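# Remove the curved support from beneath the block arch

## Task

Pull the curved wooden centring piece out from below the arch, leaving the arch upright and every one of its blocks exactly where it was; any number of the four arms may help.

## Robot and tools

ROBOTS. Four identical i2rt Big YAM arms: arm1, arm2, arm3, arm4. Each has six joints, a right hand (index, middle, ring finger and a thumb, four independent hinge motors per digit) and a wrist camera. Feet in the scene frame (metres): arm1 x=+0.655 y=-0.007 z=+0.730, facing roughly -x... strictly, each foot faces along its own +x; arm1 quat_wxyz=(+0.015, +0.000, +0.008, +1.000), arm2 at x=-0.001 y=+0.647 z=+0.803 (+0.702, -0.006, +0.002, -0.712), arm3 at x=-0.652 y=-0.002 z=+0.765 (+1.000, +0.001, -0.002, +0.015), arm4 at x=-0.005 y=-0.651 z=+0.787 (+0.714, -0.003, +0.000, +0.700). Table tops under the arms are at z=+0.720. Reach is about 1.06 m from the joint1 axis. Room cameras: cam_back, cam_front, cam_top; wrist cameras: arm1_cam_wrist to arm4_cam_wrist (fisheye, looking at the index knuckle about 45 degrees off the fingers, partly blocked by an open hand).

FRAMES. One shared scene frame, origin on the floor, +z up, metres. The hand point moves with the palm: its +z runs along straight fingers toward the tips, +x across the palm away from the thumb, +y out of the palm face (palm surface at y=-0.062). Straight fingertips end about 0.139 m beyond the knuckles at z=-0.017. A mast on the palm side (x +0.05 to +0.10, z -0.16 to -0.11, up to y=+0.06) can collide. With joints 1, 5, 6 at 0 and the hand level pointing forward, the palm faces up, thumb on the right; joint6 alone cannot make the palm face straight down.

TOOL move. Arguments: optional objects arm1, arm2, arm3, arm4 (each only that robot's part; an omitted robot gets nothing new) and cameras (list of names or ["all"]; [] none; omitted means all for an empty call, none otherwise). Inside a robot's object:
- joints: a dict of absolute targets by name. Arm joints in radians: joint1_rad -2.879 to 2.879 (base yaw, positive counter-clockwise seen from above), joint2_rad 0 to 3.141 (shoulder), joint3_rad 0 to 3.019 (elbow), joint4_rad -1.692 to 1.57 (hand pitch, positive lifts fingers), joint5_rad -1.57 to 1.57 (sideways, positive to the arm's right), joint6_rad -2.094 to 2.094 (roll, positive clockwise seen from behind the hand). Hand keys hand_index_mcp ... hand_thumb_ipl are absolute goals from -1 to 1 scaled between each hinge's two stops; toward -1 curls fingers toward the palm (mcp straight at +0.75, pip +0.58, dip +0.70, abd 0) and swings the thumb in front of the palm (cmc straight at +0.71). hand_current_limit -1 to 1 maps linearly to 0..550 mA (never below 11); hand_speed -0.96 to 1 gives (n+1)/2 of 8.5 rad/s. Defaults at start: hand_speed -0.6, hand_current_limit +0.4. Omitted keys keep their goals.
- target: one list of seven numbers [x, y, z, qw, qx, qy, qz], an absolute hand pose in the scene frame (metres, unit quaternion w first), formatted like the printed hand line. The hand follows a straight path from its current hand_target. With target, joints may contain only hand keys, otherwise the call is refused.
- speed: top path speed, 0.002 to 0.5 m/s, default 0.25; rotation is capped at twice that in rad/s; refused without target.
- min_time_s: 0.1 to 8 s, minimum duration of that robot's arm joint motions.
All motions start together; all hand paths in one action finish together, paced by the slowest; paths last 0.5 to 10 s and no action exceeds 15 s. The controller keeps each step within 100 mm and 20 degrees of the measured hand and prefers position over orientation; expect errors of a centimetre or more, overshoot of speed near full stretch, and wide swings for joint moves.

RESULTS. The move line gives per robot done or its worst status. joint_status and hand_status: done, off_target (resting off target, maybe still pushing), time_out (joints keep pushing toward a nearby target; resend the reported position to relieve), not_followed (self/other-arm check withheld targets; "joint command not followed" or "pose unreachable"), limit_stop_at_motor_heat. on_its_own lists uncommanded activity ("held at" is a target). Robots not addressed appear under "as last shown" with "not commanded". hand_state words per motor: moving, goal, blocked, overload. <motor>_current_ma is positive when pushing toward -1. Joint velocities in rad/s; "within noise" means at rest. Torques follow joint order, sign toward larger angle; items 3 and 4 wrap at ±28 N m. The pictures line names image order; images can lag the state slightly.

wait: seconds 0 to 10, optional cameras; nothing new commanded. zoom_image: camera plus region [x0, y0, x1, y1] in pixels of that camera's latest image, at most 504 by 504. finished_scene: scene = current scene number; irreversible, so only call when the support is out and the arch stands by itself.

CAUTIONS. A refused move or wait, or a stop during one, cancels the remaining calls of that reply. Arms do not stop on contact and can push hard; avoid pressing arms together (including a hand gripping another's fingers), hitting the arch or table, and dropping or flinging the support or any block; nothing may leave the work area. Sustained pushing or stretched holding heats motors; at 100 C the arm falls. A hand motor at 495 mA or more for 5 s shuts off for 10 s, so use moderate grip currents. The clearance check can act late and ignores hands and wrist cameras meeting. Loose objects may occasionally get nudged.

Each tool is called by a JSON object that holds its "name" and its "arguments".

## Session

{"name": "move", "arguments": {}}

Scene clock: 0.00 s.
Joint torques (N m): no reading
Motor temperatures (°C): arm1=[23 23 25 24 25 22] | arm2=[22 25 34 27 24 25] | arm3=[26 27 27 23 23 24] | arm4=[23 23 34 22 24 24]
Heat: arm1: hottest joint3_rad 25 °C; arm2: hottest joint3_rad 34 °C; arm3: hottest joint2_rad 27 °C; arm4: hottest joint3_rad 34 °C.
Joint velocities: within noise
arm1.joint_positions: joint1_rad=-0.191 joint2_rad=+0.534 joint3_rad=+1.354 joint4_rad=-1.221 joint5_rad=-0.072 joint6_rad=+1.114 hand_index_mcp=+0.753 hand_index_abd=+0.000 hand_index_pip=+0.577 hand_index_dip=+0.696 hand_middle_mcp=+0.753 hand_middle_abd=+0.000 hand_middle_pip=+0.577 hand_middle_dip=+0.696 hand_ring_mcp=+0.753 hand_ring_abd=+0.000 hand_ring_pip=+0.577 hand_ring_dip=+0.696 hand_thumb_cmc=+0.714 hand_thumb_axl=+0.677 hand_thumb_mcp=+0.226 hand_thumb_ipl=+0.168 hand_current_limit=+0.400 hand_speed=-0.600
arm1.joint_status: not commanded
arm1.hand_state: goal,goal,goal,goal,goal,goal,goal,goal,goal,goal,goal,goal,goal,goal,goal,goal
arm1.index_mcp_current_ma: 0
arm1.index_abd_current_ma: 0
arm1.index_pip_current_ma: 0
arm1.index_dip_current_ma: 0
arm1.middle_mcp_current_ma: 0
arm1.middle_abd_current_ma: 0
arm1.middle_pip_current_ma: 0
arm1.middle_dip_current_ma: 0
arm1.ring_mcp_current_ma: 0
arm1.ring_abd_current_ma: 0
arm1.ring_pip_current_ma: 0
arm1.ring_dip_current_ma: 0
arm1.thumb_cmc_current_ma: 0
arm1.thumb_axl_current_ma: 0
arm1.thumb_mcp_current_ma: 0
arm1.thumb_ipl_current_ma: 0
arm1.hand_goal_index_mcp: 0.754
arm1.hand_goal_index_abd: 0.000
arm1.hand_goal_index_pip: 0.576
arm1.hand_goal_index_dip: 0.696
arm1.hand_goal_middle_mcp: 0.754
arm1.hand_goal_middle_abd: 0.000
arm1.hand_goal_middle_pip: 0.576
arm1.hand_goal_middle_dip: 0.696
arm1.hand_goal_ring_mcp: 0.754
arm1.hand_goal_ring_abd: 0.000
arm1.hand_goal_ring_pip: 0.576
arm1.hand_goal_ring_dip: 0.696
arm1.hand_goal_thumb_cmc: 0.714
arm1.hand_goal_thumb_axl: 0.678
arm1.hand_goal_thumb_mcp: 0.226
arm1.hand_goal_thumb_ipl: 0.168
arm1.hand: x=+0.4455 y=+0.1248 z=+1.3058 quat_wxyz=(-0.531, -0.113, +0.826, +0.148) (m; scene frame)
arm1.hand_target: x=+0.4490 y=+0.1243 z=+1.3195 quat_wxyz=(-0.543, -0.113, +0.818, +0.153) (m; scene frame)
arm1.hand_status: not commanded
arm2.joint_positions: joint1_rad=-0.424 joint2_rad=+0.625 joint3_rad=+1.380 joint4_rad=-1.167 joint5_rad=+0.021 joint6_rad=+1.113 hand_index_mcp=+0.753 hand_index_abd=+0.000 hand_index_pip=+0.577 hand_index_dip=+0.696 hand_middle_mcp=+0.753 hand_middle_abd=+0.000 hand_middle_pip=+0.577 hand_middle_dip=+0.696 hand_ring_mcp=+0.753 hand_ring_abd=+0.000 hand_ring_pip=+0.577 hand_ring_dip=+0.696 hand_thumb_cmc=+0.714 hand_thumb_axl=+0.677 hand_thumb_mcp=+0.226 hand_thumb_ipl=+0.168 hand_current_limit=+0.400 hand_speed=-0.600
arm2.joint_status: not commanded
arm2.hand_state: goal,goal,goal,goal,goal,goal,goal,goal,goal,goal,goal,goal,goal,goal,goal,goal
arm2.index_mcp_current_ma: 0
arm2.index_abd_current_ma: 0
arm2.index_pip_current_ma: 0
arm2.index_dip_current_ma: 0
arm2.middle_mcp_current_ma: 0
arm2.middle_abd_current_ma: 0
arm2.middle_pip_current_ma: 0
arm2.middle_dip_current_ma: 0
arm2.ring_mcp_current_ma: 0
arm2.ring_abd_current_ma: 0
arm2.ring_pip_current_ma: 0
arm2.ring_dip_current_ma: 0
arm2.thumb_cmc_current_ma: 0
arm2.thumb_axl_current_ma: 0
arm2.thumb_mcp_current_ma: 0
arm2.thumb_ipl_current_ma: 0
arm2.hand_goal_index_mcp: 0.754
arm2.hand_goal_index_abd: 0.000
arm2.hand_goal_index_pip: 0.576
arm2.hand_goal_index_dip: 0.696
arm2.hand_goal_middle_mcp: 0.754
arm2.hand_goal_middle_abd: 0.000
arm2.hand_goal_middle_pip: 0.576
arm2.hand_goal_middle_dip: 0.696
arm2.hand_goal_ring_mcp: 0.754
arm2.hand_goal_ring_abd: 0.000
arm2.hand_goal_ring_pip: 0.576
arm2.hand_goal_ring_dip: 0.696
arm2.hand_goal_thumb_cmc: 0.714
arm2.hand_goal_thumb_axl: 0.678
arm2.hand_goal_thumb_mcp: 0.226
arm2.hand_goal_thumb_ipl: 0.168
arm2.hand: x=-0.1886 y=+0.4486 z=+1.3925 quat_wxyz=(+0.525, +0.593, -0.587, +0.171) (m; scene frame)
arm2.hand_target: x=-0.1869 y=+0.4521 z=+1.4041 quat_wxyz=(+0.534, +0.588, -0.582, +0.175) (m; scene frame)
arm2.hand_status: not commanded
arm3.joint_positions: joint1_rad=-0.402 joint2_rad=+0.628 joint3_rad=+1.359 joint4_rad=-1.207 joint5_rad=+0.071 joint6_rad=+1.046 hand_index_mcp=+0.753 hand_index_abd=+0.000 hand_index_pip=+0.577 hand_index_dip=+0.696 hand_middle_mcp=+0.753 hand_middle_abd=+0.000 hand_middle_pip=+0.577 hand_middle_dip=+0.696 hand_ring_mcp=+0.753 hand_ring_abd=+0.000 hand_ring_pip=+0.577 hand_ring_dip=+0.696 hand_thumb_cmc=+0.714 hand_thumb_axl=+0.677 hand_thumb_mcp=+0.226 hand_thumb_ipl=+0.168 hand_current_limit=+0.400 hand_speed=-0.600
arm3.joint_status: not commanded
arm3.hand_state: goal,goal,goal,goal,goal,goal,goal,goal,goal,goal,goal,goal,goal,goal,goal,goal
arm3.index_mcp_current_ma: 0
arm3.index_abd_current_ma: 0
arm3.index_pip_current_ma: 0
arm3.index_dip_current_ma: 0
arm3.middle_mcp_current_ma: 0
arm3.middle_abd_current_ma: 0
arm3.middle_pip_current_ma: 0
arm3.middle_dip_current_ma: 0
arm3.ring_mcp_current_ma: 0
arm3.ring_abd_current_ma: 0
arm3.ring_pip_current_ma: 0
arm3.ring_dip_current_ma: 0
arm3.thumb_cmc_current_ma: 0
arm3.thumb_axl_current_ma: 0
arm3.thumb_mcp_current_ma: 0
arm3.thumb_ipl_current_ma: 0
arm3.hand_goal_index_mcp: 0.754
arm3.hand_goal_index_abd: 0.000
arm3.hand_goal_index_pip: 0.576
arm3.hand_goal_index_dip: 0.696
arm3.hand_goal_middle_mcp: 0.754
arm3.hand_goal_middle_abd: 0.000
arm3.hand_goal_middle_pip: 0.576
arm3.hand_goal_middle_dip: 0.696
arm3.hand_goal_ring_mcp: 0.754
arm3.hand_goal_ring_abd: 0.000
arm3.hand_goal_ring_pip: 0.576
arm3.hand_goal_ring_dip: 0.696
arm3.hand_goal_thumb_cmc: 0.714
arm3.hand_goal_thumb_axl: 0.678
arm3.hand_goal_thumb_mcp: 0.226
arm3.hand_goal_thumb_ipl: 0.168
arm3.hand: x=-0.4435 y=-0.1898 z=+1.3386 quat_wxyz=(+0.252, +0.851, +0.046, +0.457) (m; scene frame)
arm3.hand_target: x=-0.4473 y=-0.1884 z=+1.3536 quat_wxyz=(+0.258, +0.843, +0.045, +0.470) (m; scene frame)
arm3.hand_status: not commanded
arm4.joint_positions: joint1_rad=-0.645 joint2_rad=+0.632 joint3_rad=+1.316 joint4_rad=-1.349 joint5_rad=+0.066 joint6_rad=+1.131 hand_index_mcp=+0.753 hand_index_abd=+0.000 hand_index_pip=+0.577 hand_index_dip=+0.696 hand_middle_mcp=+0.753 hand_middle_abd=+0.000 hand_middle_pip=+0.577 hand_middle_dip=+0.696 hand_ring_mcp=+0.753 hand_ring_abd=+0.000 hand_ring_pip=+0.577 hand_ring_dip=+0.696 hand_thumb_cmc=+0.714 hand_thumb_axl=+0.677 hand_thumb_mcp=+0.226 hand_thumb_ipl=+0.168 hand_current_limit=+0.400 hand_speed=-0.600
arm4.joint_status: not commanded
arm4.hand_state: goal,goal,goal,goal,goal,goal,goal,goal,goal,goal,goal,goal,goal,goal,goal,goal
arm4.index_mcp_current_ma: 0
arm4.index_abd_current_ma: 0
arm4.index_pip_current_ma: 0
arm4.index_dip_current_ma: 0
arm4.middle_mcp_current_ma: 0
arm4.middle_abd_current_ma: 0
arm4.middle_pip_current_ma: 0
arm4.middle_dip_current_ma: 0
arm4.ring_mcp_current_ma: 0
arm4.ring_abd_current_ma: 0
arm4.ring_pip_current_ma: 0
arm4.ring_dip_current_ma: 0
arm4.thumb_cmc_current_ma: 0
arm4.thumb_axl_current_ma: 0
arm4.thumb_mcp_current_ma: 0
arm4.thumb_ipl_current_ma: 0
arm4.hand_goal_index_mcp: 0.754
arm4.hand_goal_index_abd: 0.000
arm4.hand_goal_index_pip: 0.576
arm4.hand_goal_index_dip: 0.696
arm4.hand_goal_middle_mcp: 0.754
arm4.hand_goal_middle_abd: 0.000
arm4.hand_goal_middle_pip: 0.576
arm4.hand_goal_middle_dip: 0.696
arm4.hand_goal_ring_mcp: 0.754
arm4.hand_goal_ring_abd: 0.000
arm4.hand_goal_ring_pip: 0.576
arm4.hand_goal_ring_dip: 0.696
arm4.hand_goal_thumb_cmc: 0.714
arm4.hand_goal_thumb_axl: 0.678
arm4.hand_goal_thumb_mcp: 0.226
arm4.hand_goal_thumb_ipl: 0.168
arm4.hand: x=+0.2259 y=-0.5104 z=+1.3005 quat_wxyz=(-0.070, +0.711, +0.550, +0.432) (m; scene frame)
arm4.hand_target: x=+0.2246 y=-0.5120 z=+1.3144 quat_wxyz=(-0.073, +0.706, +0.545, +0.446) (m; scene frame)
arm4.hand_status: not commanded
pictures: arm1_cam_wrist, arm2_cam_wrist, arm3_cam_wrist, arm4_cam_wrist, cam_back, cam_front, cam_top
camera_calibration:
arm1_cam_wrist: T_world_to_cam=[[0.266693, 0.87414, -0.405898, 0.333819], [0.853929, -0.409584, -0.321008, 0.0497202], [-0.446855, -0.260998, -0.855687, 1.47678], [0, 0, 0, 1]] pos_world=[0.528424, 0.113997, 1.41512]
arm2_cam_wrist: T_world_to_cam=[[-0.724876, 0.583884, -0.36556, 0.136923], [0.687272, 0.649188, -0.325901, 0.252332], [0.0470287, -0.487477, -0.871868, 1.56683], [0, 0, 0, 1]] pos_world=[-0.147855, 0.520038, 1.49836]
arm3_cam_wrist: T_world_to_cam=[[-0.538297, -0.766078, -0.351228, 0.126019], [-0.757486, 0.622485, -0.196794, -0.0068813], [0.369394, 0.160117, -0.915375, 1.54082], [0, 0, 0, 1]] pos_world=[-0.506546, -0.145887, 1.45333]
arm4_cam_wrist: T_world_to_cam=[[0.460254, -0.831679, -0.310607, -0.0927705], [-0.881472, -0.469756, -0.0483386, -0.0268416], [-0.105707, 0.296039, -0.949309, 1.53418], [0, 0, 0, 1]] pos_world=[0.181212, -0.543943, 1.4263]

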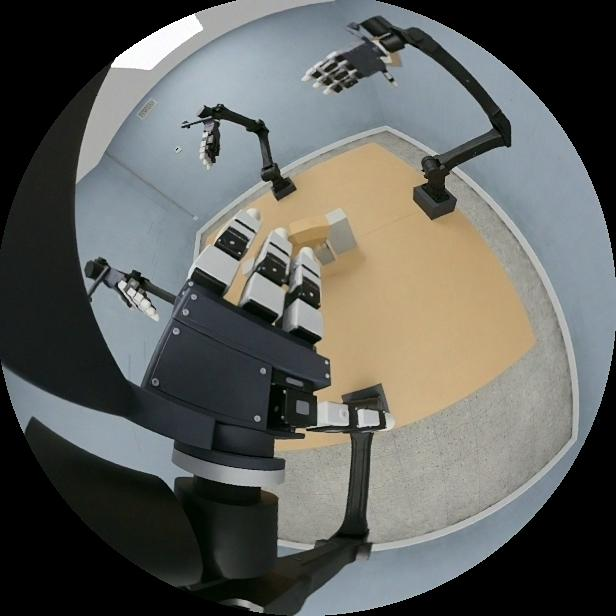

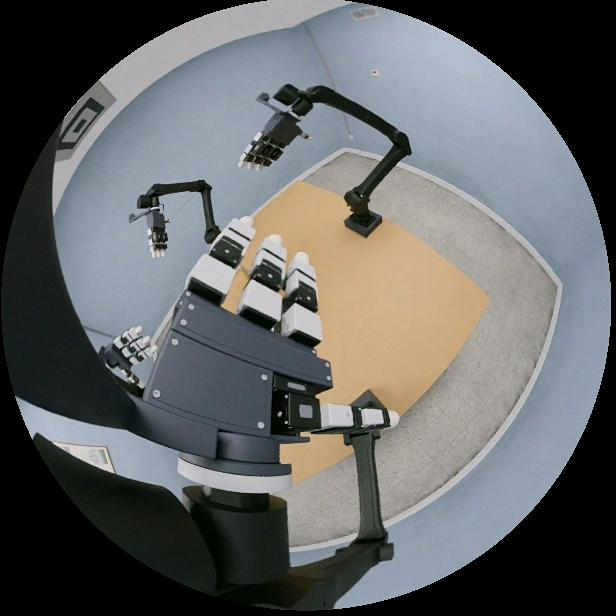

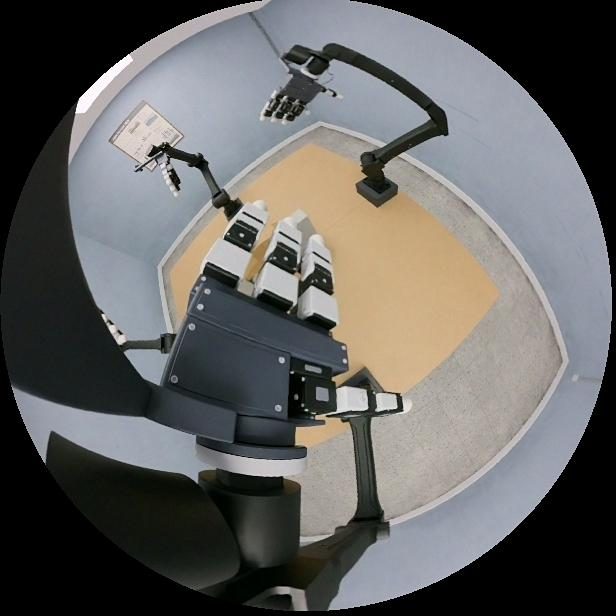

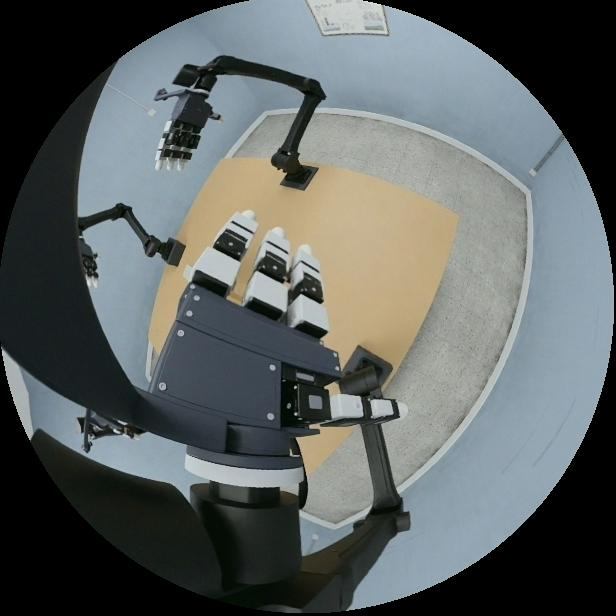

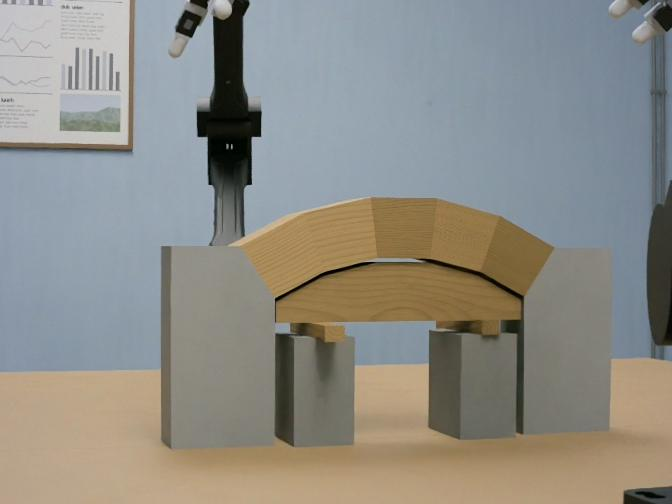

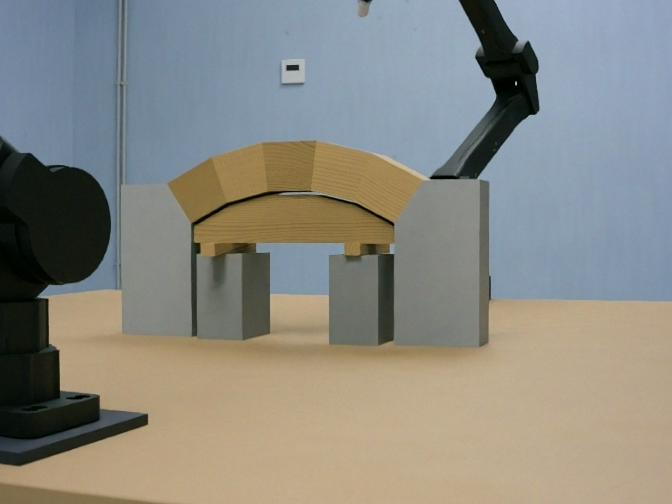

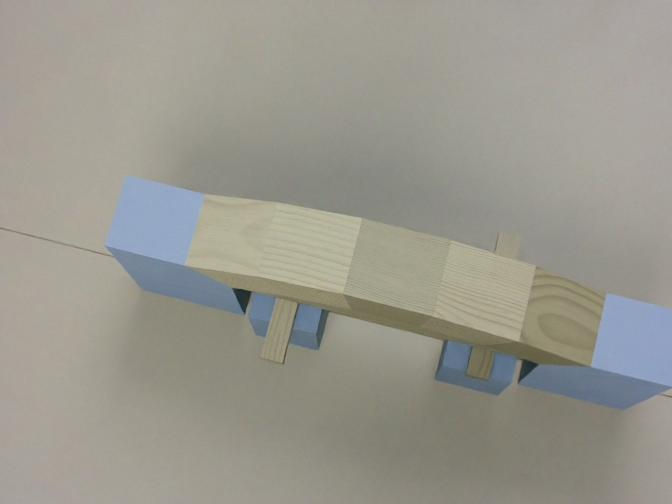

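{"name": "move", "arguments": {"arm3": {"target": [-0.158, 0.065, 0.868, 0.3789, -0.597, -0.3789, -0.597], "speed": 0.3, "joints": {"hand_index_mcp": 0.685, "hand_index_pip": -0.372, "hand_index_dip": 0.232, "hand_thumb_cmc": -0.5, "hand_thumb_mcp": -0.112, "hand_thumb_ipl": 0.081}}, "arm1": {"target": [0.215, 0.004, 0.955, 0.4991, 0.4991, -0.5009, -0.5009], "speed": 0.3}, "cameras": ["cam_top", "cam_back", "arm3_cam_wrist"]}}

Scene clock: 24.83 s.
Joint torques (N m): arm1=[0.5 -7.41 4.45 2.91 -0.13 -0.16] | arm2=[-0.38 2.43 9.78 2.21 0.11 0.03] | arm3=[0.32 -6.89 6.45 1.95 0.05 -0.1] | arm4=[-0.5 2.32 11.63 2.24 0.09 0]
Motor temperatures (°C): arm1=[23 23 27 24 25 22] | arm2=[22 25 41 27 24 25] | arm3=[26 27 30 24 23 24] | arm4=[23 23 40 22 24 24]
Heat: arm1: hottest joint3_rad 27 °C; arm2: hottest joint3_rad 41 °C; arm3: hottest joint3_rad 30 °C; arm4: hottest joint3_rad 40 °C.
move: arm1 off_target; arm3 off_target
Joint velocities: within noise
arm1.joint_positions: joint1_rad=+0.101 joint2_rad=+1.591 joint3_rad=+0.246 joint4_rad=+1.287 joint5_rad=+0.063 joint6_rad=-0.004 hand_index_mcp=+0.763 hand_index_abd=+0.001 hand_index_pip=+0.577 hand_index_dip=+0.696 hand_middle_mcp=+0.763 hand_middle_abd=+0.001 hand_middle_pip=+0.577 hand_middle_dip=+0.696 hand_ring_mcp=+0.765 hand_ring_abd=+0.001 hand_ring_pip=+0.577 hand_ring_dip=+0.696 hand_thumb_cmc=+0.722 hand_thumb_axl=+0.677 hand_thumb_mcp=+0.226 hand_thumb_ipl=+0.168 hand_current_limit=+0.400 hand_speed=-0.600
arm1.joint_status: not commanded
arm1.hand_state: goal,goal,goal,goal,goal,goal,goal,goal,goal,goal,goal,goal,goal,goal,goal,goal
arm1.index_mcp_current_ma: 13
arm1.index_abd_current_ma: 1
arm1.index_pip_current_ma: 0
arm1.index_dip_current_ma: 0
arm1.middle_mcp_current_ma: 13
arm1.middle_abd_current_ma: 1
arm1.middle_pip_current_ma: 0
arm1.middle_dip_current_ma: 0
arm1.ring_mcp_current_ma: 16
arm1.ring_abd_current_ma: 1
arm1.ring_pip_current_ma: 0
arm1.ring_dip_current_ma: 0
arm1.thumb_cmc_current_ma: 9
arm1.thumb_axl_current_ma: 0
arm1.thumb_mcp_current_ma: 0
arm1.thumb_ipl_current_ma: 0
arm1.hand_goal_index_mcp: 0.754
arm1.hand_goal_index_abd: 0.000
arm1.hand_goal_index_pip: 0.576
arm1.hand_goal_index_dip: 0.696
arm1.hand_goal_middle_mcp: 0.754
arm1.hand_goal_middle_abd: 0.000
arm1.hand_goal_middle_pip: 0.576
arm1.hand_goal_middle_dip: 0.696
arm1.hand_goal_ring_mcp: 0.754
arm1.hand_goal_ring_abd: 0.000
arm1.hand_goal_ring_pip: 0.576
arm1.hand_goal_ring_dip: 0.696
arm1.hand_goal_thumb_cmc: 0.714
arm1.hand_goal_thumb_axl: 0.678
arm1.hand_goal_thumb_mcp: 0.226
arm1.hand_goal_thumb_ipl: 0.168
arm1.hand: x=+0.2200 y=-0.0011 z=+0.9366 quat_wxyz=(-0.490, -0.514, +0.514, +0.481) (m; scene frame)
arm1.hand_target: x=+0.2156 y=+0.0039 z=+0.9548 quat_wxyz=(-0.499, -0.499, +0.501, +0.501) (m; scene frame)
arm1.hand_status: off_target (0.020 m and 3.4 deg from the pose sent, 0.437 m and 71.8 deg at the start)
arm2, arm4: as last shown
arm2.joint_positions: joint1_rad=-0.424 joint2_rad=+0.625 joint3_rad=+1.380 joint4_rad=-1.167 joint5_rad=+0.021 joint6_rad=+1.113 hand_index_mcp=+0.755 hand_index_abd=+0.001 hand_index_pip=+0.577 hand_index_dip=+0.696 hand_middle_mcp=+0.755 hand_middle_abd=+0.001 hand_middle_pip=+0.577 hand_middle_dip=+0.696 hand_ring_mcp=+0.755 hand_ring_abd=+0.001 hand_ring_pip=+0.577 hand_ring_dip=+0.696 hand_thumb_cmc=+0.715 hand_thumb_axl=+0.677 hand_thumb_mcp=+0.226 hand_thumb_ipl=+0.168 hand_current_limit=+0.400 hand_speed=-0.600
arm3.joint_positions: joint1_rad=-0.195 joint2_rad=+1.745 joint3_rad=+0.462 joint4_rad=+1.233 joint5_rad=-1.288 joint6_rad=+1.548 hand_index_mcp=+0.688 hand_index_abd=+0.001 hand_index_pip=-0.369 hand_index_dip=+0.235 hand_middle_mcp=+0.754 hand_middle_abd=+0.004 hand_middle_pip=+0.577 hand_middle_dip=+0.696 hand_ring_mcp=+0.754 hand_ring_abd=+0.004 hand_ring_pip=+0.577 hand_ring_dip=+0.696 hand_thumb_cmc=-0.482 hand_thumb_axl=+0.679 hand_thumb_mcp=-0.112 hand_thumb_ipl=+0.084 hand_current_limit=+0.400 hand_speed=-0.600
arm3.joint_status: all done
arm3.hand_state: goal,goal,goal,goal,goal,goal,goal,goal,goal,goal,goal,goal,goal,goal,goal,goal
arm3.index_mcp_current_ma: 1
arm3.index_abd_current_ma: 0
arm3.index_pip_current_ma: 1
arm3.index_dip_current_ma: 1
arm3.middle_mcp_current_ma: 0
arm3.middle_abd_current_ma: 1
arm3.middle_pip_current_ma: 0
arm3.middle_dip_current_ma: 0
arm3.ring_mcp_current_ma: 0
arm3.ring_abd_current_ma: 2
arm3.ring_pip_current_ma: 0
arm3.ring_dip_current_ma: 0
arm3.thumb_cmc_current_ma: 19
arm3.thumb_axl_current_ma: 0
arm3.thumb_mcp_current_ma: 0
arm3.thumb_ipl_current_ma: 1
arm3.hand_goal_index_mcp: 0.686
arm3.hand_goal_index_abd: 0.000
arm3.hand_goal_index_pip: -0.372
arm3.hand_goal_index_dip: 0.232
arm3.hand_goal_middle_mcp: 0.754
arm3.hand_goal_middle_abd: 0.000
arm3.hand_goal_middle_pip: 0.576
arm3.hand_goal_middle_dip: 0.696
arm3.hand_goal_ring_mcp: 0.754
arm3.hand_goal_ring_abd: 0.000
arm3.hand_goal_ring_pip: 0.576
arm3.hand_goal_ring_dip: 0.696
arm3.hand_goal_thumb_cmc: -0.500
arm3.hand_goal_thumb_axl: 0.678
arm3.hand_goal_thumb_mcp: -0.112
arm3.hand_goal_thumb_ipl: 0.082
arm3.hand: x=-0.1694 y=+0.0617 z=+0.8616 quat_wxyz=(-0.381, +0.606, +0.372, +0.591) (m; scene frame)
arm3.hand_target: x=-0.1585 y=+0.0650 z=+0.8682 quat_wxyz=(-0.379, +0.597, +0.379, +0.597) (m; scene frame)
arm3.hand_status: off_target (0.013 m and 1.4 deg from the pose sent, 0.607 m and 90.6 deg at the start)
arm4.joint_positions: joint1_rad=-0.645 joint2_rad=+0.632 joint3_rad=+1.316 joint4_rad=-1.349 joint5_rad=+0.066 joint6_rad=+1.131 hand_index_mcp=+0.754 hand_index_abd=+0.000 hand_index_pip=+0.577 hand_index_dip=+0.696 hand_middle_mcp=+0.754 hand_middle_abd=+0.000 hand_middle_pip=+0.577 hand_middle_dip=+0.696 hand_ring_mcp=+0.754 hand_ring_abd=+0.000 hand_ring_pip=+0.577 hand_ring_dip=+0.696 hand_thumb_cmc=+0.714 hand_thumb_axl=+0.677 hand_thumb_mcp=+0.225 hand_thumb_ipl=+0.168 hand_current_limit=+0.400 hand_speed=-0.600
arm4.index_pip_current_ma: 2
arm4.middle_pip_current_ma: 2
arm4.ring_pip_current_ma: 2
arm4.thumb_cmc_current_ma: 1
arm4.thumb_axl_current_ma: -2
arm4.thumb_mcp_current_ma: -2
arm4.thumb_ipl_current_ma: -1
pictures: arm3_cam_wrist, cam_back, cam_top
camera_calibration:
arm3_cam_wrist: T_world_to_cam=[[0.51552, -0.230319, -0.825343, 0.852665], [-0.804792, -0.460839, -0.374082, 0.161847], [-0.294192, 0.857077, -0.422931, 0.38289], [0, 0, 0, 1]] pos_world=[-0.196669, -0.0571951, 0.926222]

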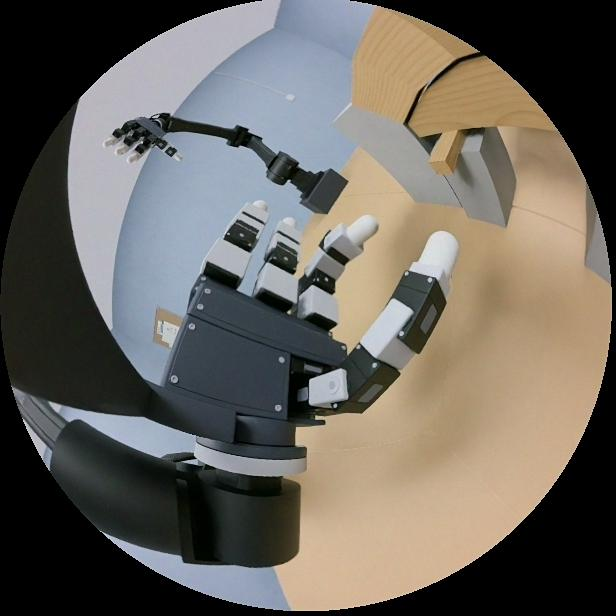

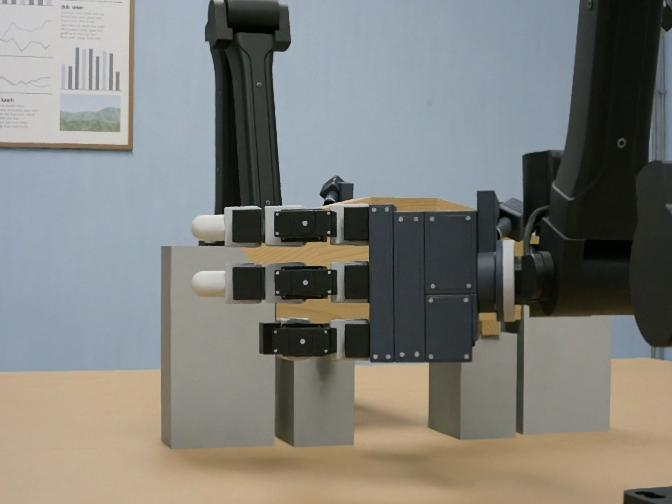

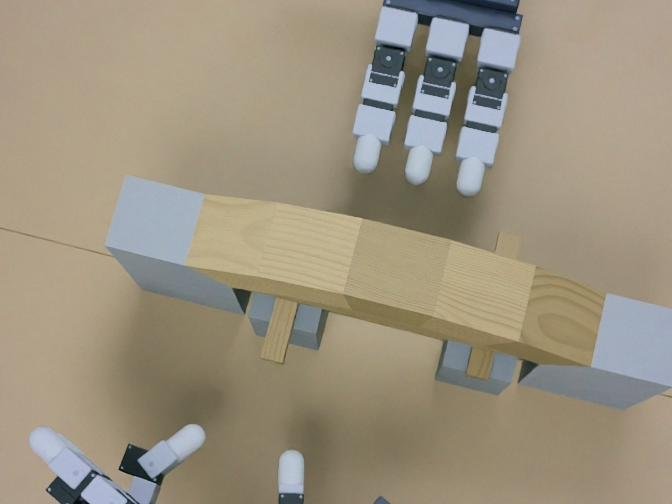

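{"name": "move", "arguments": {"arm3": {"target": [-0.104, 0.0648, 0.864, 0.3789, -0.597, -0.3789, -0.597], "speed": 0.15}, "arm1": {"target": [0.168, 0.004, 0.967, 0.4991, 0.4991, -0.5009, -0.5009], "speed": 0.15}, "cameras": ["cam_top", "arm3_cam_wrist"]}}

Scene clock: 45.30 s.
Joint torques (N m): arm1=[0.56 -7.3 5.39 1.94 -0.13 -0.15] | arm2=[-0.56 2.49 9.8 2.21 0.11 0.03] | arm3=[0.38 -8.64 6.8 0.55 0.02 -0.1] | arm4=[-0.67 2.32 11.69 2.25 0.1 -0.04]
Motor temperatures (°C): arm1=[23 23 28 24 25 22] | arm2=[22 25 44 28 24 25] | arm3=[26 27 30 24 23 24] | arm4=[23 23 43 22 24 24]
Heat: arm1: hottest joint3_rad 28 °C; arm2: hottest joint3_rad 44 °C; arm3: hottest joint3_rad 30 °C; arm4: hottest joint3_rad 43 °C.
move: arm1 off_target; arm3 off_target
Joint velocities: within noise
arm1.joint_positions: joint1_rad=+0.092 joint2_rad=+1.591 joint3_rad=+0.375 joint4_rad=+1.202 joint5_rad=+0.055 joint6_rad=-0.004 hand_index_mcp=+0.763 hand_index_abd=+0.001 hand_index_pip=+0.577 hand_index_dip=+0.696 hand_middle_mcp=+0.763 hand_middle_abd=+0.001 hand_middle_pip=+0.577 hand_middle_dip=+0.696 hand_ring_mcp=+0.765 hand_ring_abd=+0.001 hand_ring_pip=+0.577 hand_ring_dip=+0.696 hand_thumb_cmc=+0.722 hand_thumb_axl=+0.677 hand_thumb_mcp=+0.226 hand_thumb_ipl=+0.168 hand_current_limit=+0.400 hand_speed=-0.600
arm1.joint_status: not commanded
arm1.hand_state: goal,goal,goal,goal,goal,goal,goal,goal,goal,goal,goal,goal,goal,goal,goal,goal
arm1.index_mcp_current_ma: 13
arm1.index_abd_current_ma: 1
arm1.index_pip_current_ma: 0
arm1.index_dip_current_ma: 0
arm1.middle_mcp_current_ma: 13
arm1.middle_abd_current_ma: 1
arm1.middle_pip_current_ma: 0
arm1.middle_dip_current_ma: 0
arm1.ring_mcp_current_ma: 16
arm1.ring_abd_current_ma: 1
arm1.ring_pip_current_ma: 0
arm1.ring_dip_current_ma: 0
arm1.thumb_cmc_current_ma: 9
arm1.thumb_axl_current_ma: 0
arm1.thumb_mcp_current_ma: 0
arm1.thumb_ipl_current_ma: 0
arm1.hand_goal_index_mcp: 0.754
arm1.hand_goal_index_abd: 0.000
arm1.hand_goal_index_pip: 0.576
arm1.hand_goal_index_dip: 0.696
arm1.hand_goal_middle_mcp: 0.754
arm1.hand_goal_middle_abd: 0.000
arm1.hand_goal_middle_pip: 0.576
arm1.hand_goal_middle_dip: 0.696
arm1.hand_goal_ring_mcp: 0.754
arm1.hand_goal_ring_abd: 0.000
arm1.hand_goal_ring_pip: 0.576
arm1.hand_goal_ring_dip: 0.696
arm1.hand_goal_thumb_cmc: 0.714
arm1.hand_goal_thumb_axl: 0.678
arm1.hand_goal_thumb_mcp: 0.226
arm1.hand_goal_thumb_ipl: 0.168
arm1.hand: x=+0.1762 y=-0.0013 z=+0.9613 quat_wxyz=(-0.501, -0.503, +0.504, +0.492) (m; scene frame)
arm1.hand_target: x=+0.1683 y=+0.0040 z=+0.9670 quat_wxyz=(-0.499, -0.499, +0.501, +0.501) (m; scene frame)
arm1.hand_status: off_target (0.011 m and 1.2 deg from the pose sent, 0.060 m and 3.3 deg at the start)
arm2, arm4: as last shown
arm3.joint_positions: joint1_rad=-0.176 joint2_rad=+1.832 joint3_rad=+0.615 joint4_rad=+1.202 joint5_rad=-1.266 joint6_rad=+1.551 hand_index_mcp=+0.688 hand_index_abd=+0.001 hand_index_pip=-0.369 hand_index_dip=+0.235 hand_middle_mcp=+0.754 hand_middle_abd=+0.004 hand_middle_pip=+0.577 hand_middle_dip=+0.696 hand_ring_mcp=+0.754 hand_ring_abd=+0.004 hand_ring_pip=+0.577 hand_ring_dip=+0.696 hand_thumb_cmc=-0.482 hand_thumb_axl=+0.679 hand_thumb_mcp=-0.112 hand_thumb_ipl=+0.084 hand_current_limit=+0.400 hand_speed=-0.600
arm3.joint_status: not commanded
arm3.hand_state: goal,goal,goal,goal,goal,goal,goal,goal,goal,goal,goal,goal,goal,goal,goal,goal
arm3.index_mcp_current_ma: 1
arm3.index_abd_current_ma: 0
arm3.index_pip_current_ma: 1
arm3.index_dip_current_ma: 1
arm3.middle_mcp_current_ma: 0
arm3.middle_abd_current_ma: 1
arm3.middle_pip_current_ma: 0
arm3.middle_dip_current_ma: 0
arm3.ring_mcp_current_ma: 0
arm3.ring_abd_current_ma: 2
arm3.ring_pip_current_ma: 0
arm3.ring_dip_current_ma: 0
arm3.thumb_cmc_current_ma: 19
arm3.thumb_axl_current_ma: 0
arm3.thumb_mcp_current_ma: 0
arm3.thumb_ipl_current_ma: 1
arm3.hand_goal_index_mcp: 0.686
arm3.hand_goal_index_abd: 0.000
arm3.hand_goal_index_pip: -0.372
arm3.hand_goal_index_dip: 0.232
arm3.hand_goal_middle_mcp: 0.754
arm3.hand_goal_middle_abd: 0.000
arm3.hand_goal_middle_pip: 0.576
arm3.hand_goal_middle_dip: 0.696
arm3.hand_goal_ring_mcp: 0.754
arm3.hand_goal_ring_abd: 0.000
arm3.hand_goal_ring_pip: 0.576
arm3.hand_goal_ring_dip: 0.696
arm3.hand_goal_thumb_cmc: -0.500
arm3.hand_goal_thumb_axl: 0.678
arm3.hand_goal_thumb_mcp: -0.112
arm3.hand_goal_thumb_ipl: 0.082
arm3.hand: x=-0.1131 y=+0.0595 z=+0.8635 quat_wxyz=(-0.373, +0.598, +0.379, +0.600) (m; scene frame)
arm3.hand_target: x=-0.1043 y=+0.0649 z=+0.8641 quat_wxyz=(-0.379, +0.597, +0.379, +0.597) (m; scene frame)
arm3.hand_status: off_target (0.011 m and 0.8 deg from the pose sent, 0.066 m and 1.4 deg at the start)
pictures: arm3_cam_wrist, cam_top
camera_calibration:
arm3_cam_wrist: T_world_to_cam=[[0.540203, -0.235773, -0.807832, 0.812687], [-0.794227, -0.460165, -0.396802, 0.227703], [-0.27818, 0.855955, -0.43584, 0.415192], [0, 0, 0, 1]] pos_world=[-0.14267, -0.0589953, 0.927824]

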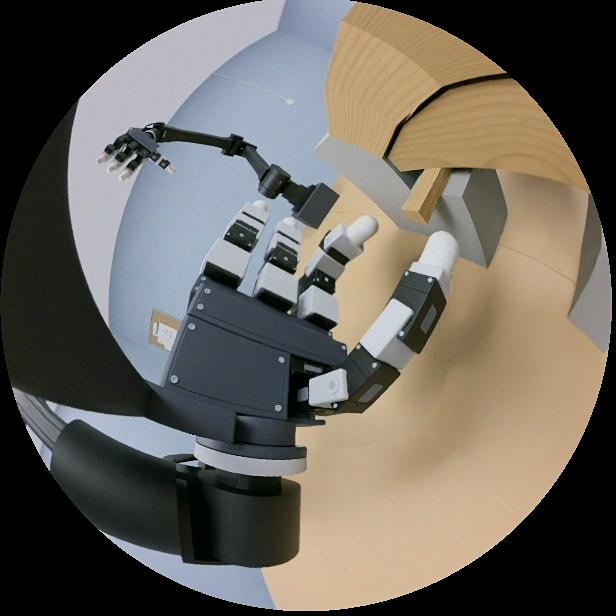

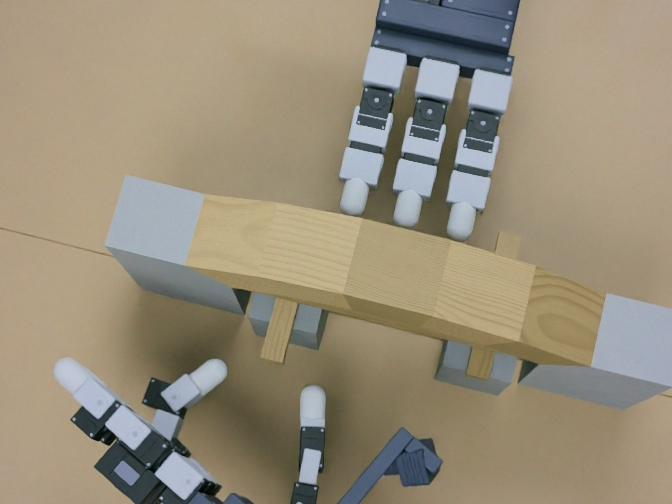

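{"name": "move", "arguments": {"arm3": {"target": [-0.066, 0.0685, 0.859, 0.3789, -0.597, -0.3789, -0.597], "speed": 0.12}, "arm1": {"target": [0.148, 0.004, 0.965, 0.4991, 0.4991, -0.5009, -0.5009], "speed": 0.12}, "cameras": ["cam_top", "arm3_cam_wrist"]}}

Scene clock: 59.20 s.
Joint torques (N m): arm1=[0.56 -8.18 5.75 1.94 -0.13 -0.15] | arm2=[-0.56 2.37 9.8 2.18 0.11 0.03] | arm3=[0.32 -9.58 7.49 0.57 0.03 -0.11] | arm4=[-1.08 2.32 11.64 2.24 0.11 -0.04]
Motor temperatures (°C): arm1=[23 23 28 24 25 22] | arm2=[22 25 45 28 24 25] | arm3=[26 27 30 23 23 24] | arm4=[23 23 44 22 24 24]
Heat: arm1: hottest joint3_rad 28 °C; arm2: hottest joint3_rad 45 °C; arm3: hottest joint3_rad 30 °C; arm4: hottest joint3_rad 44 °C.
move: arm1 off_target; arm3 off_target
Joint velocities: within noise
arm1.joint_positions: joint1_rad=+0.089 joint2_rad=+1.634 joint3_rad=+0.423 joint4_rad=+1.191 joint5_rad=+0.052 joint6_rad=-0.004 hand_index_mcp=+0.763 hand_index_abd=+0.001 hand_index_pip=+0.577 hand_index_dip=+0.696 hand_middle_mcp=+0.763 hand_middle_abd=+0.001 hand_middle_pip=+0.577 hand_middle_dip=+0.696 hand_ring_mcp=+0.765 hand_ring_abd=+0.001 hand_ring_pip=+0.577 hand_ring_dip=+0.696 hand_thumb_cmc=+0.722 hand_thumb_axl=+0.677 hand_thumb_mcp=+0.226 hand_thumb_ipl=+0.168 hand_current_limit=+0.400 hand_speed=-0.600
arm1.joint_status: not commanded
arm1.hand_state: goal,goal,goal,goal,goal,goal,goal,goal,goal,goal,goal,goal,goal,goal,goal,goal
arm1.index_mcp_current_ma: 13
arm1.index_abd_current_ma: 1
arm1.index_pip_current_ma: 0
arm1.index_dip_current_ma: 0
arm1.middle_mcp_current_ma: 13
arm1.middle_abd_current_ma: 1
arm1.middle_pip_current_ma: 0
arm1.middle_dip_current_ma: 0
arm1.ring_mcp_current_ma: 16
arm1.ring_abd_current_ma: 1
arm1.ring_pip_current_ma: 0
arm1.ring_dip_current_ma: 0
arm1.thumb_cmc_current_ma: 9
arm1.thumb_axl_current_ma: 0
arm1.thumb_mcp_current_ma: 0
arm1.thumb_ipl_current_ma: 0
arm1.hand_goal_index_mcp: 0.754
arm1.hand_goal_index_abd: 0.000
arm1.hand_goal_index_pip: 0.576
arm1.hand_goal_index_dip: 0.696
arm1.hand_goal_middle_mcp: 0.754
arm1.hand_goal_middle_abd: 0.000
arm1.hand_goal_middle_pip: 0.576
arm1.hand_goal_middle_dip: 0.696
arm1.hand_goal_ring_mcp: 0.754
arm1.hand_goal_ring_abd: 0.000
arm1.hand_goal_ring_pip: 0.576
arm1.hand_goal_ring_dip: 0.696
arm1.hand_goal_thumb_cmc: 0.714
arm1.hand_goal_thumb_axl: 0.678
arm1.hand_goal_thumb_mcp: 0.226
arm1.hand_goal_thumb_ipl: 0.168
arm1.hand: x=+0.1575 y=-0.0015 z=+0.9569 quat_wxyz=(-0.500, -0.504, +0.506, +0.490) (m; scene frame)
arm1.hand_target: x=+0.1485 y=+0.0041 z=+0.9649 quat_wxyz=(-0.499, -0.499, +0.501, +0.501) (m; scene frame)
arm1.hand_status: off_target (0.014 m and 1.5 deg from the pose sent, 0.029 m and 1.2 deg at the start)
arm2, arm4: as last shown
arm3.joint_positions: joint1_rad=-0.155 joint2_rad=+1.895 joint3_rad=+0.717 joint4_rad=+1.160 joint5_rad=-1.247 joint6_rad=+1.552 hand_index_mcp=+0.688 hand_index_abd=+0.001 hand_index_pip=-0.369 hand_index_dip=+0.235 hand_middle_mcp=+0.754 hand_middle_abd=+0.004 hand_middle_pip=+0.577 hand_middle_dip=+0.696 hand_ring_mcp=+0.754 hand_ring_abd=+0.004 hand_ring_pip=+0.577 hand_ring_dip=+0.696 hand_thumb_cmc=-0.482 hand_thumb_axl=+0.679 hand_thumb_mcp=-0.112 hand_thumb_ipl=+0.084 hand_current_limit=+0.400 hand_speed=-0.600
arm3.joint_status: not commanded
arm3.hand_state: goal,goal,goal,goal,goal,goal,goal,goal,goal,goal,goal,goal,goal,goal,goal,goal
arm3.index_mcp_current_ma: 1
arm3.index_abd_current_ma: 0
arm3.index_pip_current_ma: 1
arm3.index_dip_current_ma: 1
arm3.middle_mcp_current_ma: 0
arm3.middle_abd_current_ma: 1
arm3.middle_pip_current_ma: 0
arm3.middle_dip_current_ma: 0
arm3.ring_mcp_current_ma: 0
arm3.ring_abd_current_ma: 2
arm3.ring_pip_current_ma: 0
arm3.ring_dip_current_ma: 0
arm3.thumb_cmc_current_ma: 19
arm3.thumb_axl_current_ma: 0
arm3.thumb_mcp_current_ma: 0
arm3.thumb_ipl_current_ma: 1
arm3.hand_goal_index_mcp: 0.686
arm3.hand_goal_index_abd: 0.000
arm3.hand_goal_index_pip: -0.372
arm3.hand_goal_index_dip: 0.232
arm3.hand_goal_middle_mcp: 0.754
arm3.hand_goal_middle_abd: 0.000
arm3.hand_goal_middle_pip: 0.576
arm3.hand_goal_middle_dip: 0.696
arm3.hand_goal_ring_mcp: 0.754
arm3.hand_goal_ring_abd: 0.000
arm3.hand_goal_ring_pip: 0.576
arm3.hand_goal_ring_dip: 0.696
arm3.hand_goal_thumb_cmc: -0.500
arm3.hand_goal_thumb_axl: 0.678
arm3.hand_goal_thumb_mcp: -0.112
arm3.hand_goal_thumb_ipl: 0.082
arm3.hand: x=-0.0770 y=+0.0631 z=+0.8574 quat_wxyz=(-0.374, +0.599, +0.378, +0.599) (m; scene frame)
arm3.hand_target: x=-0.0666 y=+0.0686 z=+0.8592 quat_wxyz=(-0.379, +0.597, +0.379, +0.597) (m; scene frame)
arm3.hand_status: off_target (0.012 m and 0.6 deg from the pose sent, 0.048 m and 0.8 deg at the start)
pictures: arm3_cam_wrist, cam_top
camera_calibration:
arm3_cam_wrist: T_world_to_cam=[[0.537158, -0.234667, -0.81018, 0.790793], [-0.795319, -0.460837, -0.393824, 0.253031], [-0.280943, 0.855898, -0.434178, 0.417777], [0, 0, 0, 1]] pos_world=[-0.106169, -0.0553953, 0.921724]

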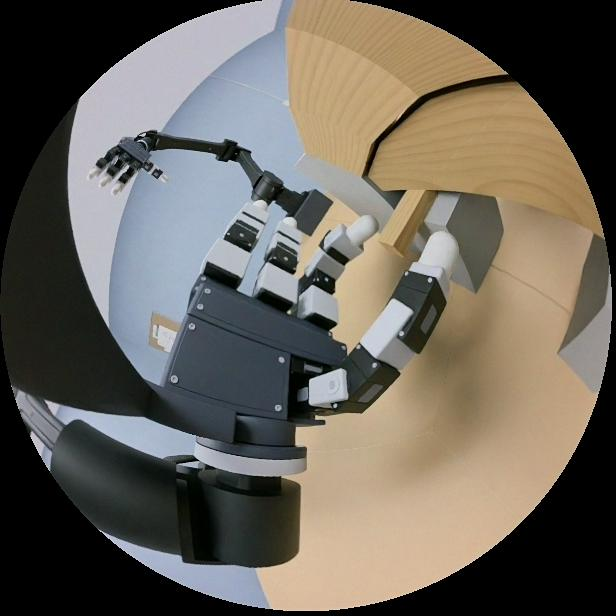

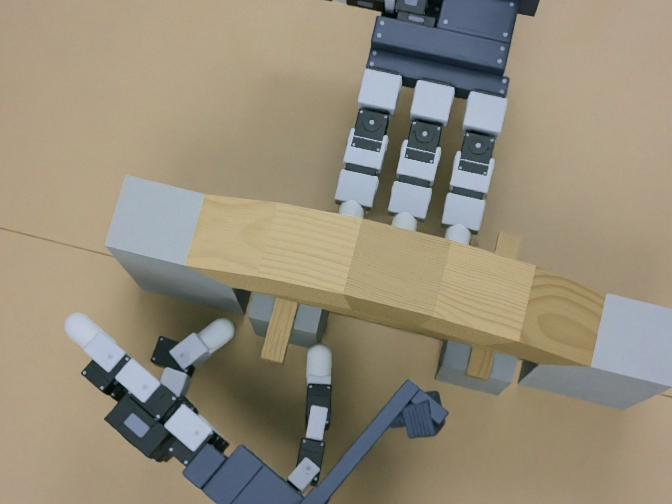

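{"name": "move", "arguments": {"arm3": {"joints": {"hand_index_mcp": 0.397, "hand_index_pip": -0.518, "hand_index_dip": 0.145, "hand_thumb_mcp": -0.258, "hand_thumb_ipl": 0.027}}, "cameras": ["cam_top"]}}

Scene clock: 65.77 s.
Joint torques (N m): arm1=[0.62 -8.06 5.76 1.91 -0.13 -0.15] | arm2=[-0.5 2.61 9.77 2.21 0.11 0.04] | arm3=[0.38 -9.52 7.5 0.57 0.04 -0.11] | arm4=[-0.85 2.08 11.64 2.22 0.11 -0.01]
Motor temperatures (°C): arm1=[23 23 28 24 25 22] | arm2=[22 25 46 28 24 25] | arm3=[26 28 30 23 23 24] | arm4=[23 23 45 22 24 24]
Heat: arm1: hottest joint3_rad 28 °C; arm2: hottest joint3_rad 46 °C; arm3: hottest joint3_rad 30 °C; arm4: hottest joint3_rad 45 °C.
move: arm3 off_target
Joint velocities: within noise
arm1, arm2, arm4: as last shown
arm3.joint_positions: joint1_rad=-0.155 joint2_rad=+1.895 joint3_rad=+0.717 joint4_rad=+1.160 joint5_rad=-1.246 joint6_rad=+1.552 hand_index_mcp=+0.529 hand_index_abd=+0.001 hand_index_pip=-0.483 hand_index_dip=+0.156 hand_middle_mcp=+0.754 hand_middle_abd=+0.004 hand_middle_pip=+0.577 hand_middle_dip=+0.696 hand_ring_mcp=+0.754 hand_ring_abd=+0.004 hand_ring_pip=+0.577 hand_ring_dip=+0.696 hand_thumb_cmc=-0.484 hand_thumb_axl=+0.679 hand_thumb_mcp=-0.215 hand_thumb_ipl=+0.047 hand_current_limit=+0.400 hand_speed=-0.600
arm3.joint_status: hand_index_mcp off_target (ended at +0.529, target +0.397); hand_index_pip off_target (ended at -0.483, target -0.518); hand_thumb_mcp off_target (ended at -0.215, target -0.258); the others done
arm3.hand_state: blocked,goal,blocked,goal,goal,goal,goal,goal,goal,goal,goal,goal,goal,goal,blocked,goal
arm3.index_mcp_current_ma: 385
arm3.index_abd_current_ma: 0
arm3.index_pip_current_ma: 52
arm3.index_dip_current_ma: 8
arm3.middle_mcp_current_ma: 0
arm3.middle_abd_current_ma: 1
arm3.middle_pip_current_ma: 0
arm3.middle_dip_current_ma: 0
arm3.ring_mcp_current_ma: 0
arm3.ring_abd_current_ma: 2
arm3.ring_pip_current_ma: 0
arm3.ring_dip_current_ma: 0
arm3.thumb_cmc_current_ma: 16
arm3.thumb_axl_current_ma: 0
arm3.thumb_mcp_current_ma: 104
arm3.thumb_ipl_current_ma: 31
arm3.hand_goal_index_mcp: 0.398
arm3.hand_goal_index_abd: 0.000
arm3.hand_goal_index_pip: -0.518
arm3.hand_goal_index_dip: 0.146
arm3.hand_goal_middle_mcp: 0.754
arm3.hand_goal_middle_abd: 0.000
arm3.hand_goal_middle_pip: 0.576
arm3.hand_goal_middle_dip: 0.696
arm3.hand_goal_ring_mcp: 0.754
arm3.hand_goal_ring_abd: 0.000
arm3.hand_goal_ring_pip: 0.576
arm3.hand_goal_ring_dip: 0.696
arm3.hand_goal_thumb_cmc: -0.500
arm3.hand_goal_thumb_axl: 0.678
arm3.hand_goal_thumb_mcp: -0.258
arm3.hand_goal_thumb_ipl: 0.028
arm3.hand: x=-0.0769 y=+0.0631 z=+0.8574 quat_wxyz=(-0.374, +0.599, +0.378, +0.599) (m; scene frame)
arm3.hand_target: x=-0.0665 y=+0.0685 z=+0.8592 quat_wxyz=(-0.379, +0.597, +0.379, +0.597) (m; scene frame)
arm3.hand_status: not commanded
pictures: cam_top

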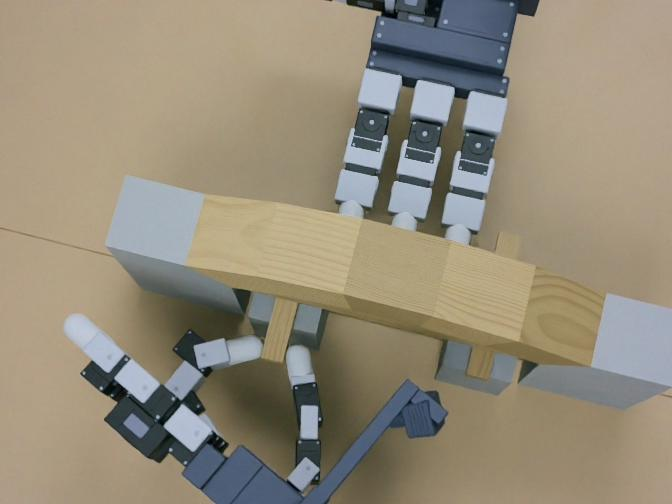

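{"name": "move", "arguments": {"arm3": {"joints": {"hand_thumb_mcp": -0.36}, "target": [-0.125, 0.0685, 0.860, 0.3789, -0.597, -0.3789, -0.597], "speed": 0.08}, "cameras": ["cam_top", "cam_back"]}}

Scene clock: 74.63 s.
Joint torques (N m): arm1=[0.56 -8.06 5.75 1.96 -0.14 -0.15] | arm2=[-0.73 2.43 9.74 2.21 0.11 0.03] | arm3=[-0.91 -10.46 4.31 2.02 -0.16 -0.14] | arm4=[-0.85 2.14 11.64 2.28 0.09 -0.03]
Motor temperatures (°C): arm1=[23 24 28 24 25 22] | arm2=[22 25 46 28 24 25] | arm3=[26 28 30 23 23 24] | arm4=[23 23 45 22 24 24]
Heat: arm1: hottest joint3_rad 28 °C; arm2: hottest joint3_rad 46 °C; arm3: hottest joint3_rad 30 °C; arm4: hottest joint3_rad 45 °C.
move: arm3 off_target
Joint velocities: within noise
arm1, arm2, arm4: as last shown
arm3.joint_positions: joint1_rad=-0.155 joint2_rad=+1.847 joint3_rad=+0.584 joint4_rad=+1.215 joint5_rad=-1.259 joint6_rad=+1.552 hand_index_mcp=+0.521 hand_index_abd=+0.001 hand_index_pip=-0.478 hand_index_dip=+0.160 hand_middle_mcp=+0.754 hand_middle_abd=+0.004 hand_middle_pip=+0.577 hand_middle_dip=+0.696 hand_ring_mcp=+0.754 hand_ring_abd=+0.004 hand_ring_pip=+0.577 hand_ring_dip=+0.696 hand_thumb_cmc=-0.486 hand_thumb_axl=+0.680 hand_thumb_mcp=-0.216 hand_thumb_ipl=+0.054 hand_current_limit=+0.400 hand_speed=-0.600
arm3.joint_status: hand_thumb_mcp off_target (ended at -0.216, target -0.360)
arm3.hand_state: blocked,goal,blocked,goal,goal,goal,goal,goal,goal,goal,goal,goal,goal,goal,blocked,blocked
arm3.index_mcp_current_ma: 383
arm3.index_abd_current_ma: 0
arm3.index_pip_current_ma: 63
arm3.index_dip_current_ma: 12
arm3.middle_mcp_current_ma: 0
arm3.middle_abd_current_ma: 1
arm3.middle_pip_current_ma: 0
arm3.middle_dip_current_ma: 0
arm3.ring_mcp_current_ma: 0
arm3.ring_abd_current_ma: 2
arm3.ring_pip_current_ma: 0
arm3.ring_dip_current_ma: 0
arm3.thumb_cmc_current_ma: 13
arm3.thumb_axl_current_ma: 1
arm3.thumb_mcp_current_ma: 385
arm3.thumb_ipl_current_ma: 49
arm3.hand_goal_index_mcp: 0.398
arm3.hand_goal_index_abd: 0.000
arm3.hand_goal_index_pip: -0.518
arm3.hand_goal_index_dip: 0.146
arm3.hand_goal_middle_mcp: 0.754
arm3.hand_goal_middle_abd: 0.000
arm3.hand_goal_middle_pip: 0.576
arm3.hand_goal_middle_dip: 0.696
arm3.hand_goal_ring_mcp: 0.754
arm3.hand_goal_ring_abd: 0.000
arm3.hand_goal_ring_pip: 0.576
arm3.hand_goal_ring_dip: 0.696
arm3.hand_goal_thumb_cmc: -0.500
arm3.hand_goal_thumb_axl: 0.678
arm3.hand_goal_thumb_mcp: -0.360
arm3.hand_goal_thumb_ipl: 0.028
arm3.hand: x=-0.1258 y=+0.0710 z=+0.8483 quat_wxyz=(-0.385, +0.604, +0.375, +0.588) (m; scene frame)
arm3.hand_target: x=-0.1250 y=+0.0686 z=+0.8598 quat_wxyz=(-0.379, +0.597, +0.379, +0.597) (m; scene frame)
arm3.hand_status: off_target (0.012 m and 1.5 deg from the pose sent, 0.049 m and 0.7 deg at the start)
pictures: cam_back, cam_top

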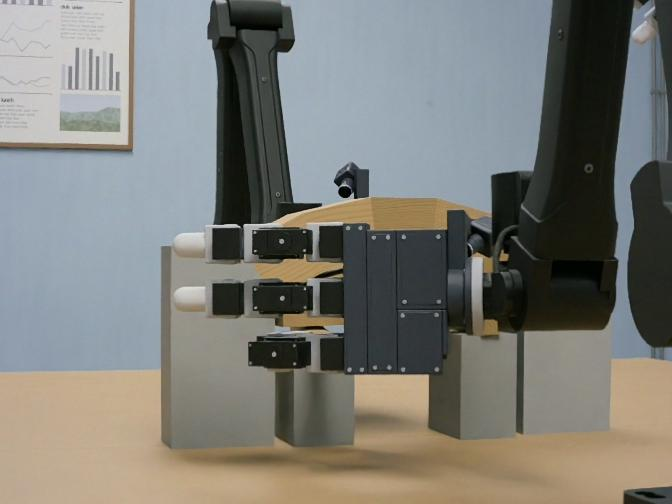

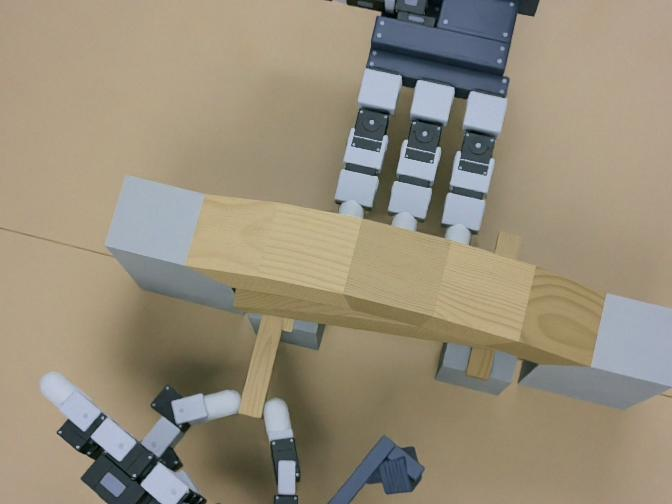

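{"name": "move", "arguments": {"arm3": {"target": [-0.19, 0.0685, 0.868, 0.3789, -0.597, -0.3789, -0.597], "speed": 0.1}, "cameras": ["cam_top", "cam_back"]}}

Scene clock: 82.70 s.
Joint torques (N m): arm1=[0.5 -8.12 5.75 1.95 -0.13 -0.15] | arm2=[-0.5 2.55 9.77 2.17 0.11 0.04] | arm3=[-1.55 -8.29 3.81 2.03 -0.16 -0.15] | arm4=[-0.62 1.96 11.69 2.19 0.1 -0.03]
Motor temperatures (°C): arm1=[23 24 28 24 25 22] | arm2=[22 25 47 28 24 25] | arm3=[26 28 30 23 23 24] | arm4=[23 23 46 22 24 24]
Heat: arm1: hottest joint3_rad 28 °C; arm2: hottest joint3_rad 47 °C; arm3: hottest joint3_rad 30 °C; arm4: hottest joint3_rad 46 °C.
move: arm3 off_target
Joint velocities: within noise
arm1, arm2, arm4: as last shown
arm3.joint_positions: joint1_rad=-0.174 joint2_rad=+1.733 joint3_rad=+0.406 joint4_rad=+1.281 joint5_rad=-1.286 joint6_rad=+1.552 hand_index_mcp=+0.520 hand_index_abd=+0.001 hand_index_pip=-0.478 hand_index_dip=+0.160 hand_middle_mcp=+0.754 hand_middle_abd=+0.004 hand_middle_pip=+0.577 hand_middle_dip=+0.696 hand_ring_mcp=+0.754 hand_ring_abd=+0.004 hand_ring_pip=+0.577 hand_ring_dip=+0.696 hand_thumb_cmc=-0.486 hand_thumb_axl=+0.682 hand_thumb_mcp=-0.216 hand_thumb_ipl=+0.054 hand_current_limit=+0.400 hand_speed=-0.600
arm3.joint_status: not commanded
arm3.hand_state: blocked,goal,blocked,goal,goal,goal,goal,goal,goal,goal,goal,goal,goal,goal,blocked,blocked
arm3.index_mcp_current_ma: 381
arm3.index_abd_current_ma: 0
arm3.index_pip_current_ma: 63
arm3.index_dip_current_ma: 12
arm3.middle_mcp_current_ma: 0
arm3.middle_abd_current_ma: 1
arm3.middle_pip_current_ma: 0
arm3.middle_dip_current_ma: 0
arm3.ring_mcp_current_ma: 0
arm3.ring_abd_current_ma: 2
arm3.ring_pip_current_ma: 0
arm3.ring_dip_current_ma: 0
arm3.thumb_cmc_current_ma: 13
arm3.thumb_axl_current_ma: 2
arm3.thumb_mcp_current_ma: 385
arm3.thumb_ipl_current_ma: 50
arm3.hand_goal_index_mcp: 0.398
arm3.hand_goal_index_abd: 0.000
arm3.hand_goal_index_pip: -0.518
arm3.hand_goal_index_dip: 0.146
arm3.hand_goal_middle_mcp: 0.754
arm3.hand_goal_middle_abd: 0.000
arm3.hand_goal_middle_pip: 0.576
arm3.hand_goal_middle_dip: 0.696
arm3.hand_goal_ring_mcp: 0.754
arm3.hand_goal_ring_abd: 0.000
arm3.hand_goal_ring_pip: 0.576
arm3.hand_goal_ring_dip: 0.696
arm3.hand_goal_thumb_cmc: -0.500
arm3.hand_goal_thumb_axl: 0.678
arm3.hand_goal_thumb_mcp: -0.360
arm3.hand_goal_thumb_ipl: 0.028
arm3.hand: x=-0.1911 y=+0.0742 z=+0.8589 quat_wxyz=(-0.387, +0.602, +0.377, +0.588) (m; scene frame)
arm3.hand_target: x=-0.1899 y=+0.0687 z=+0.8680 quat_wxyz=(-0.379, +0.597, +0.379, +0.597) (m; scene frame)
arm3.hand_status: off_target (0.011 m and 1.5 deg from the pose sent, 0.067 m and 1.5 deg at the start)
pictures: cam_back, cam_top

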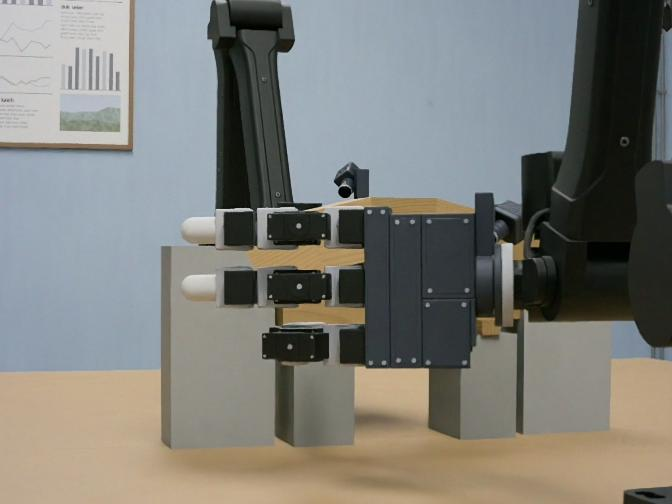

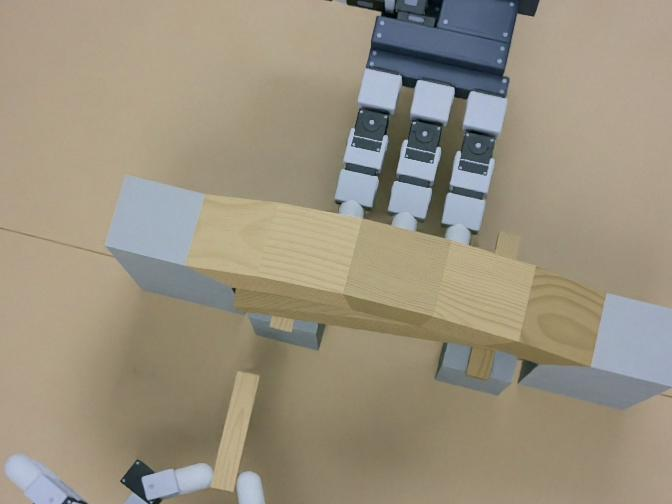

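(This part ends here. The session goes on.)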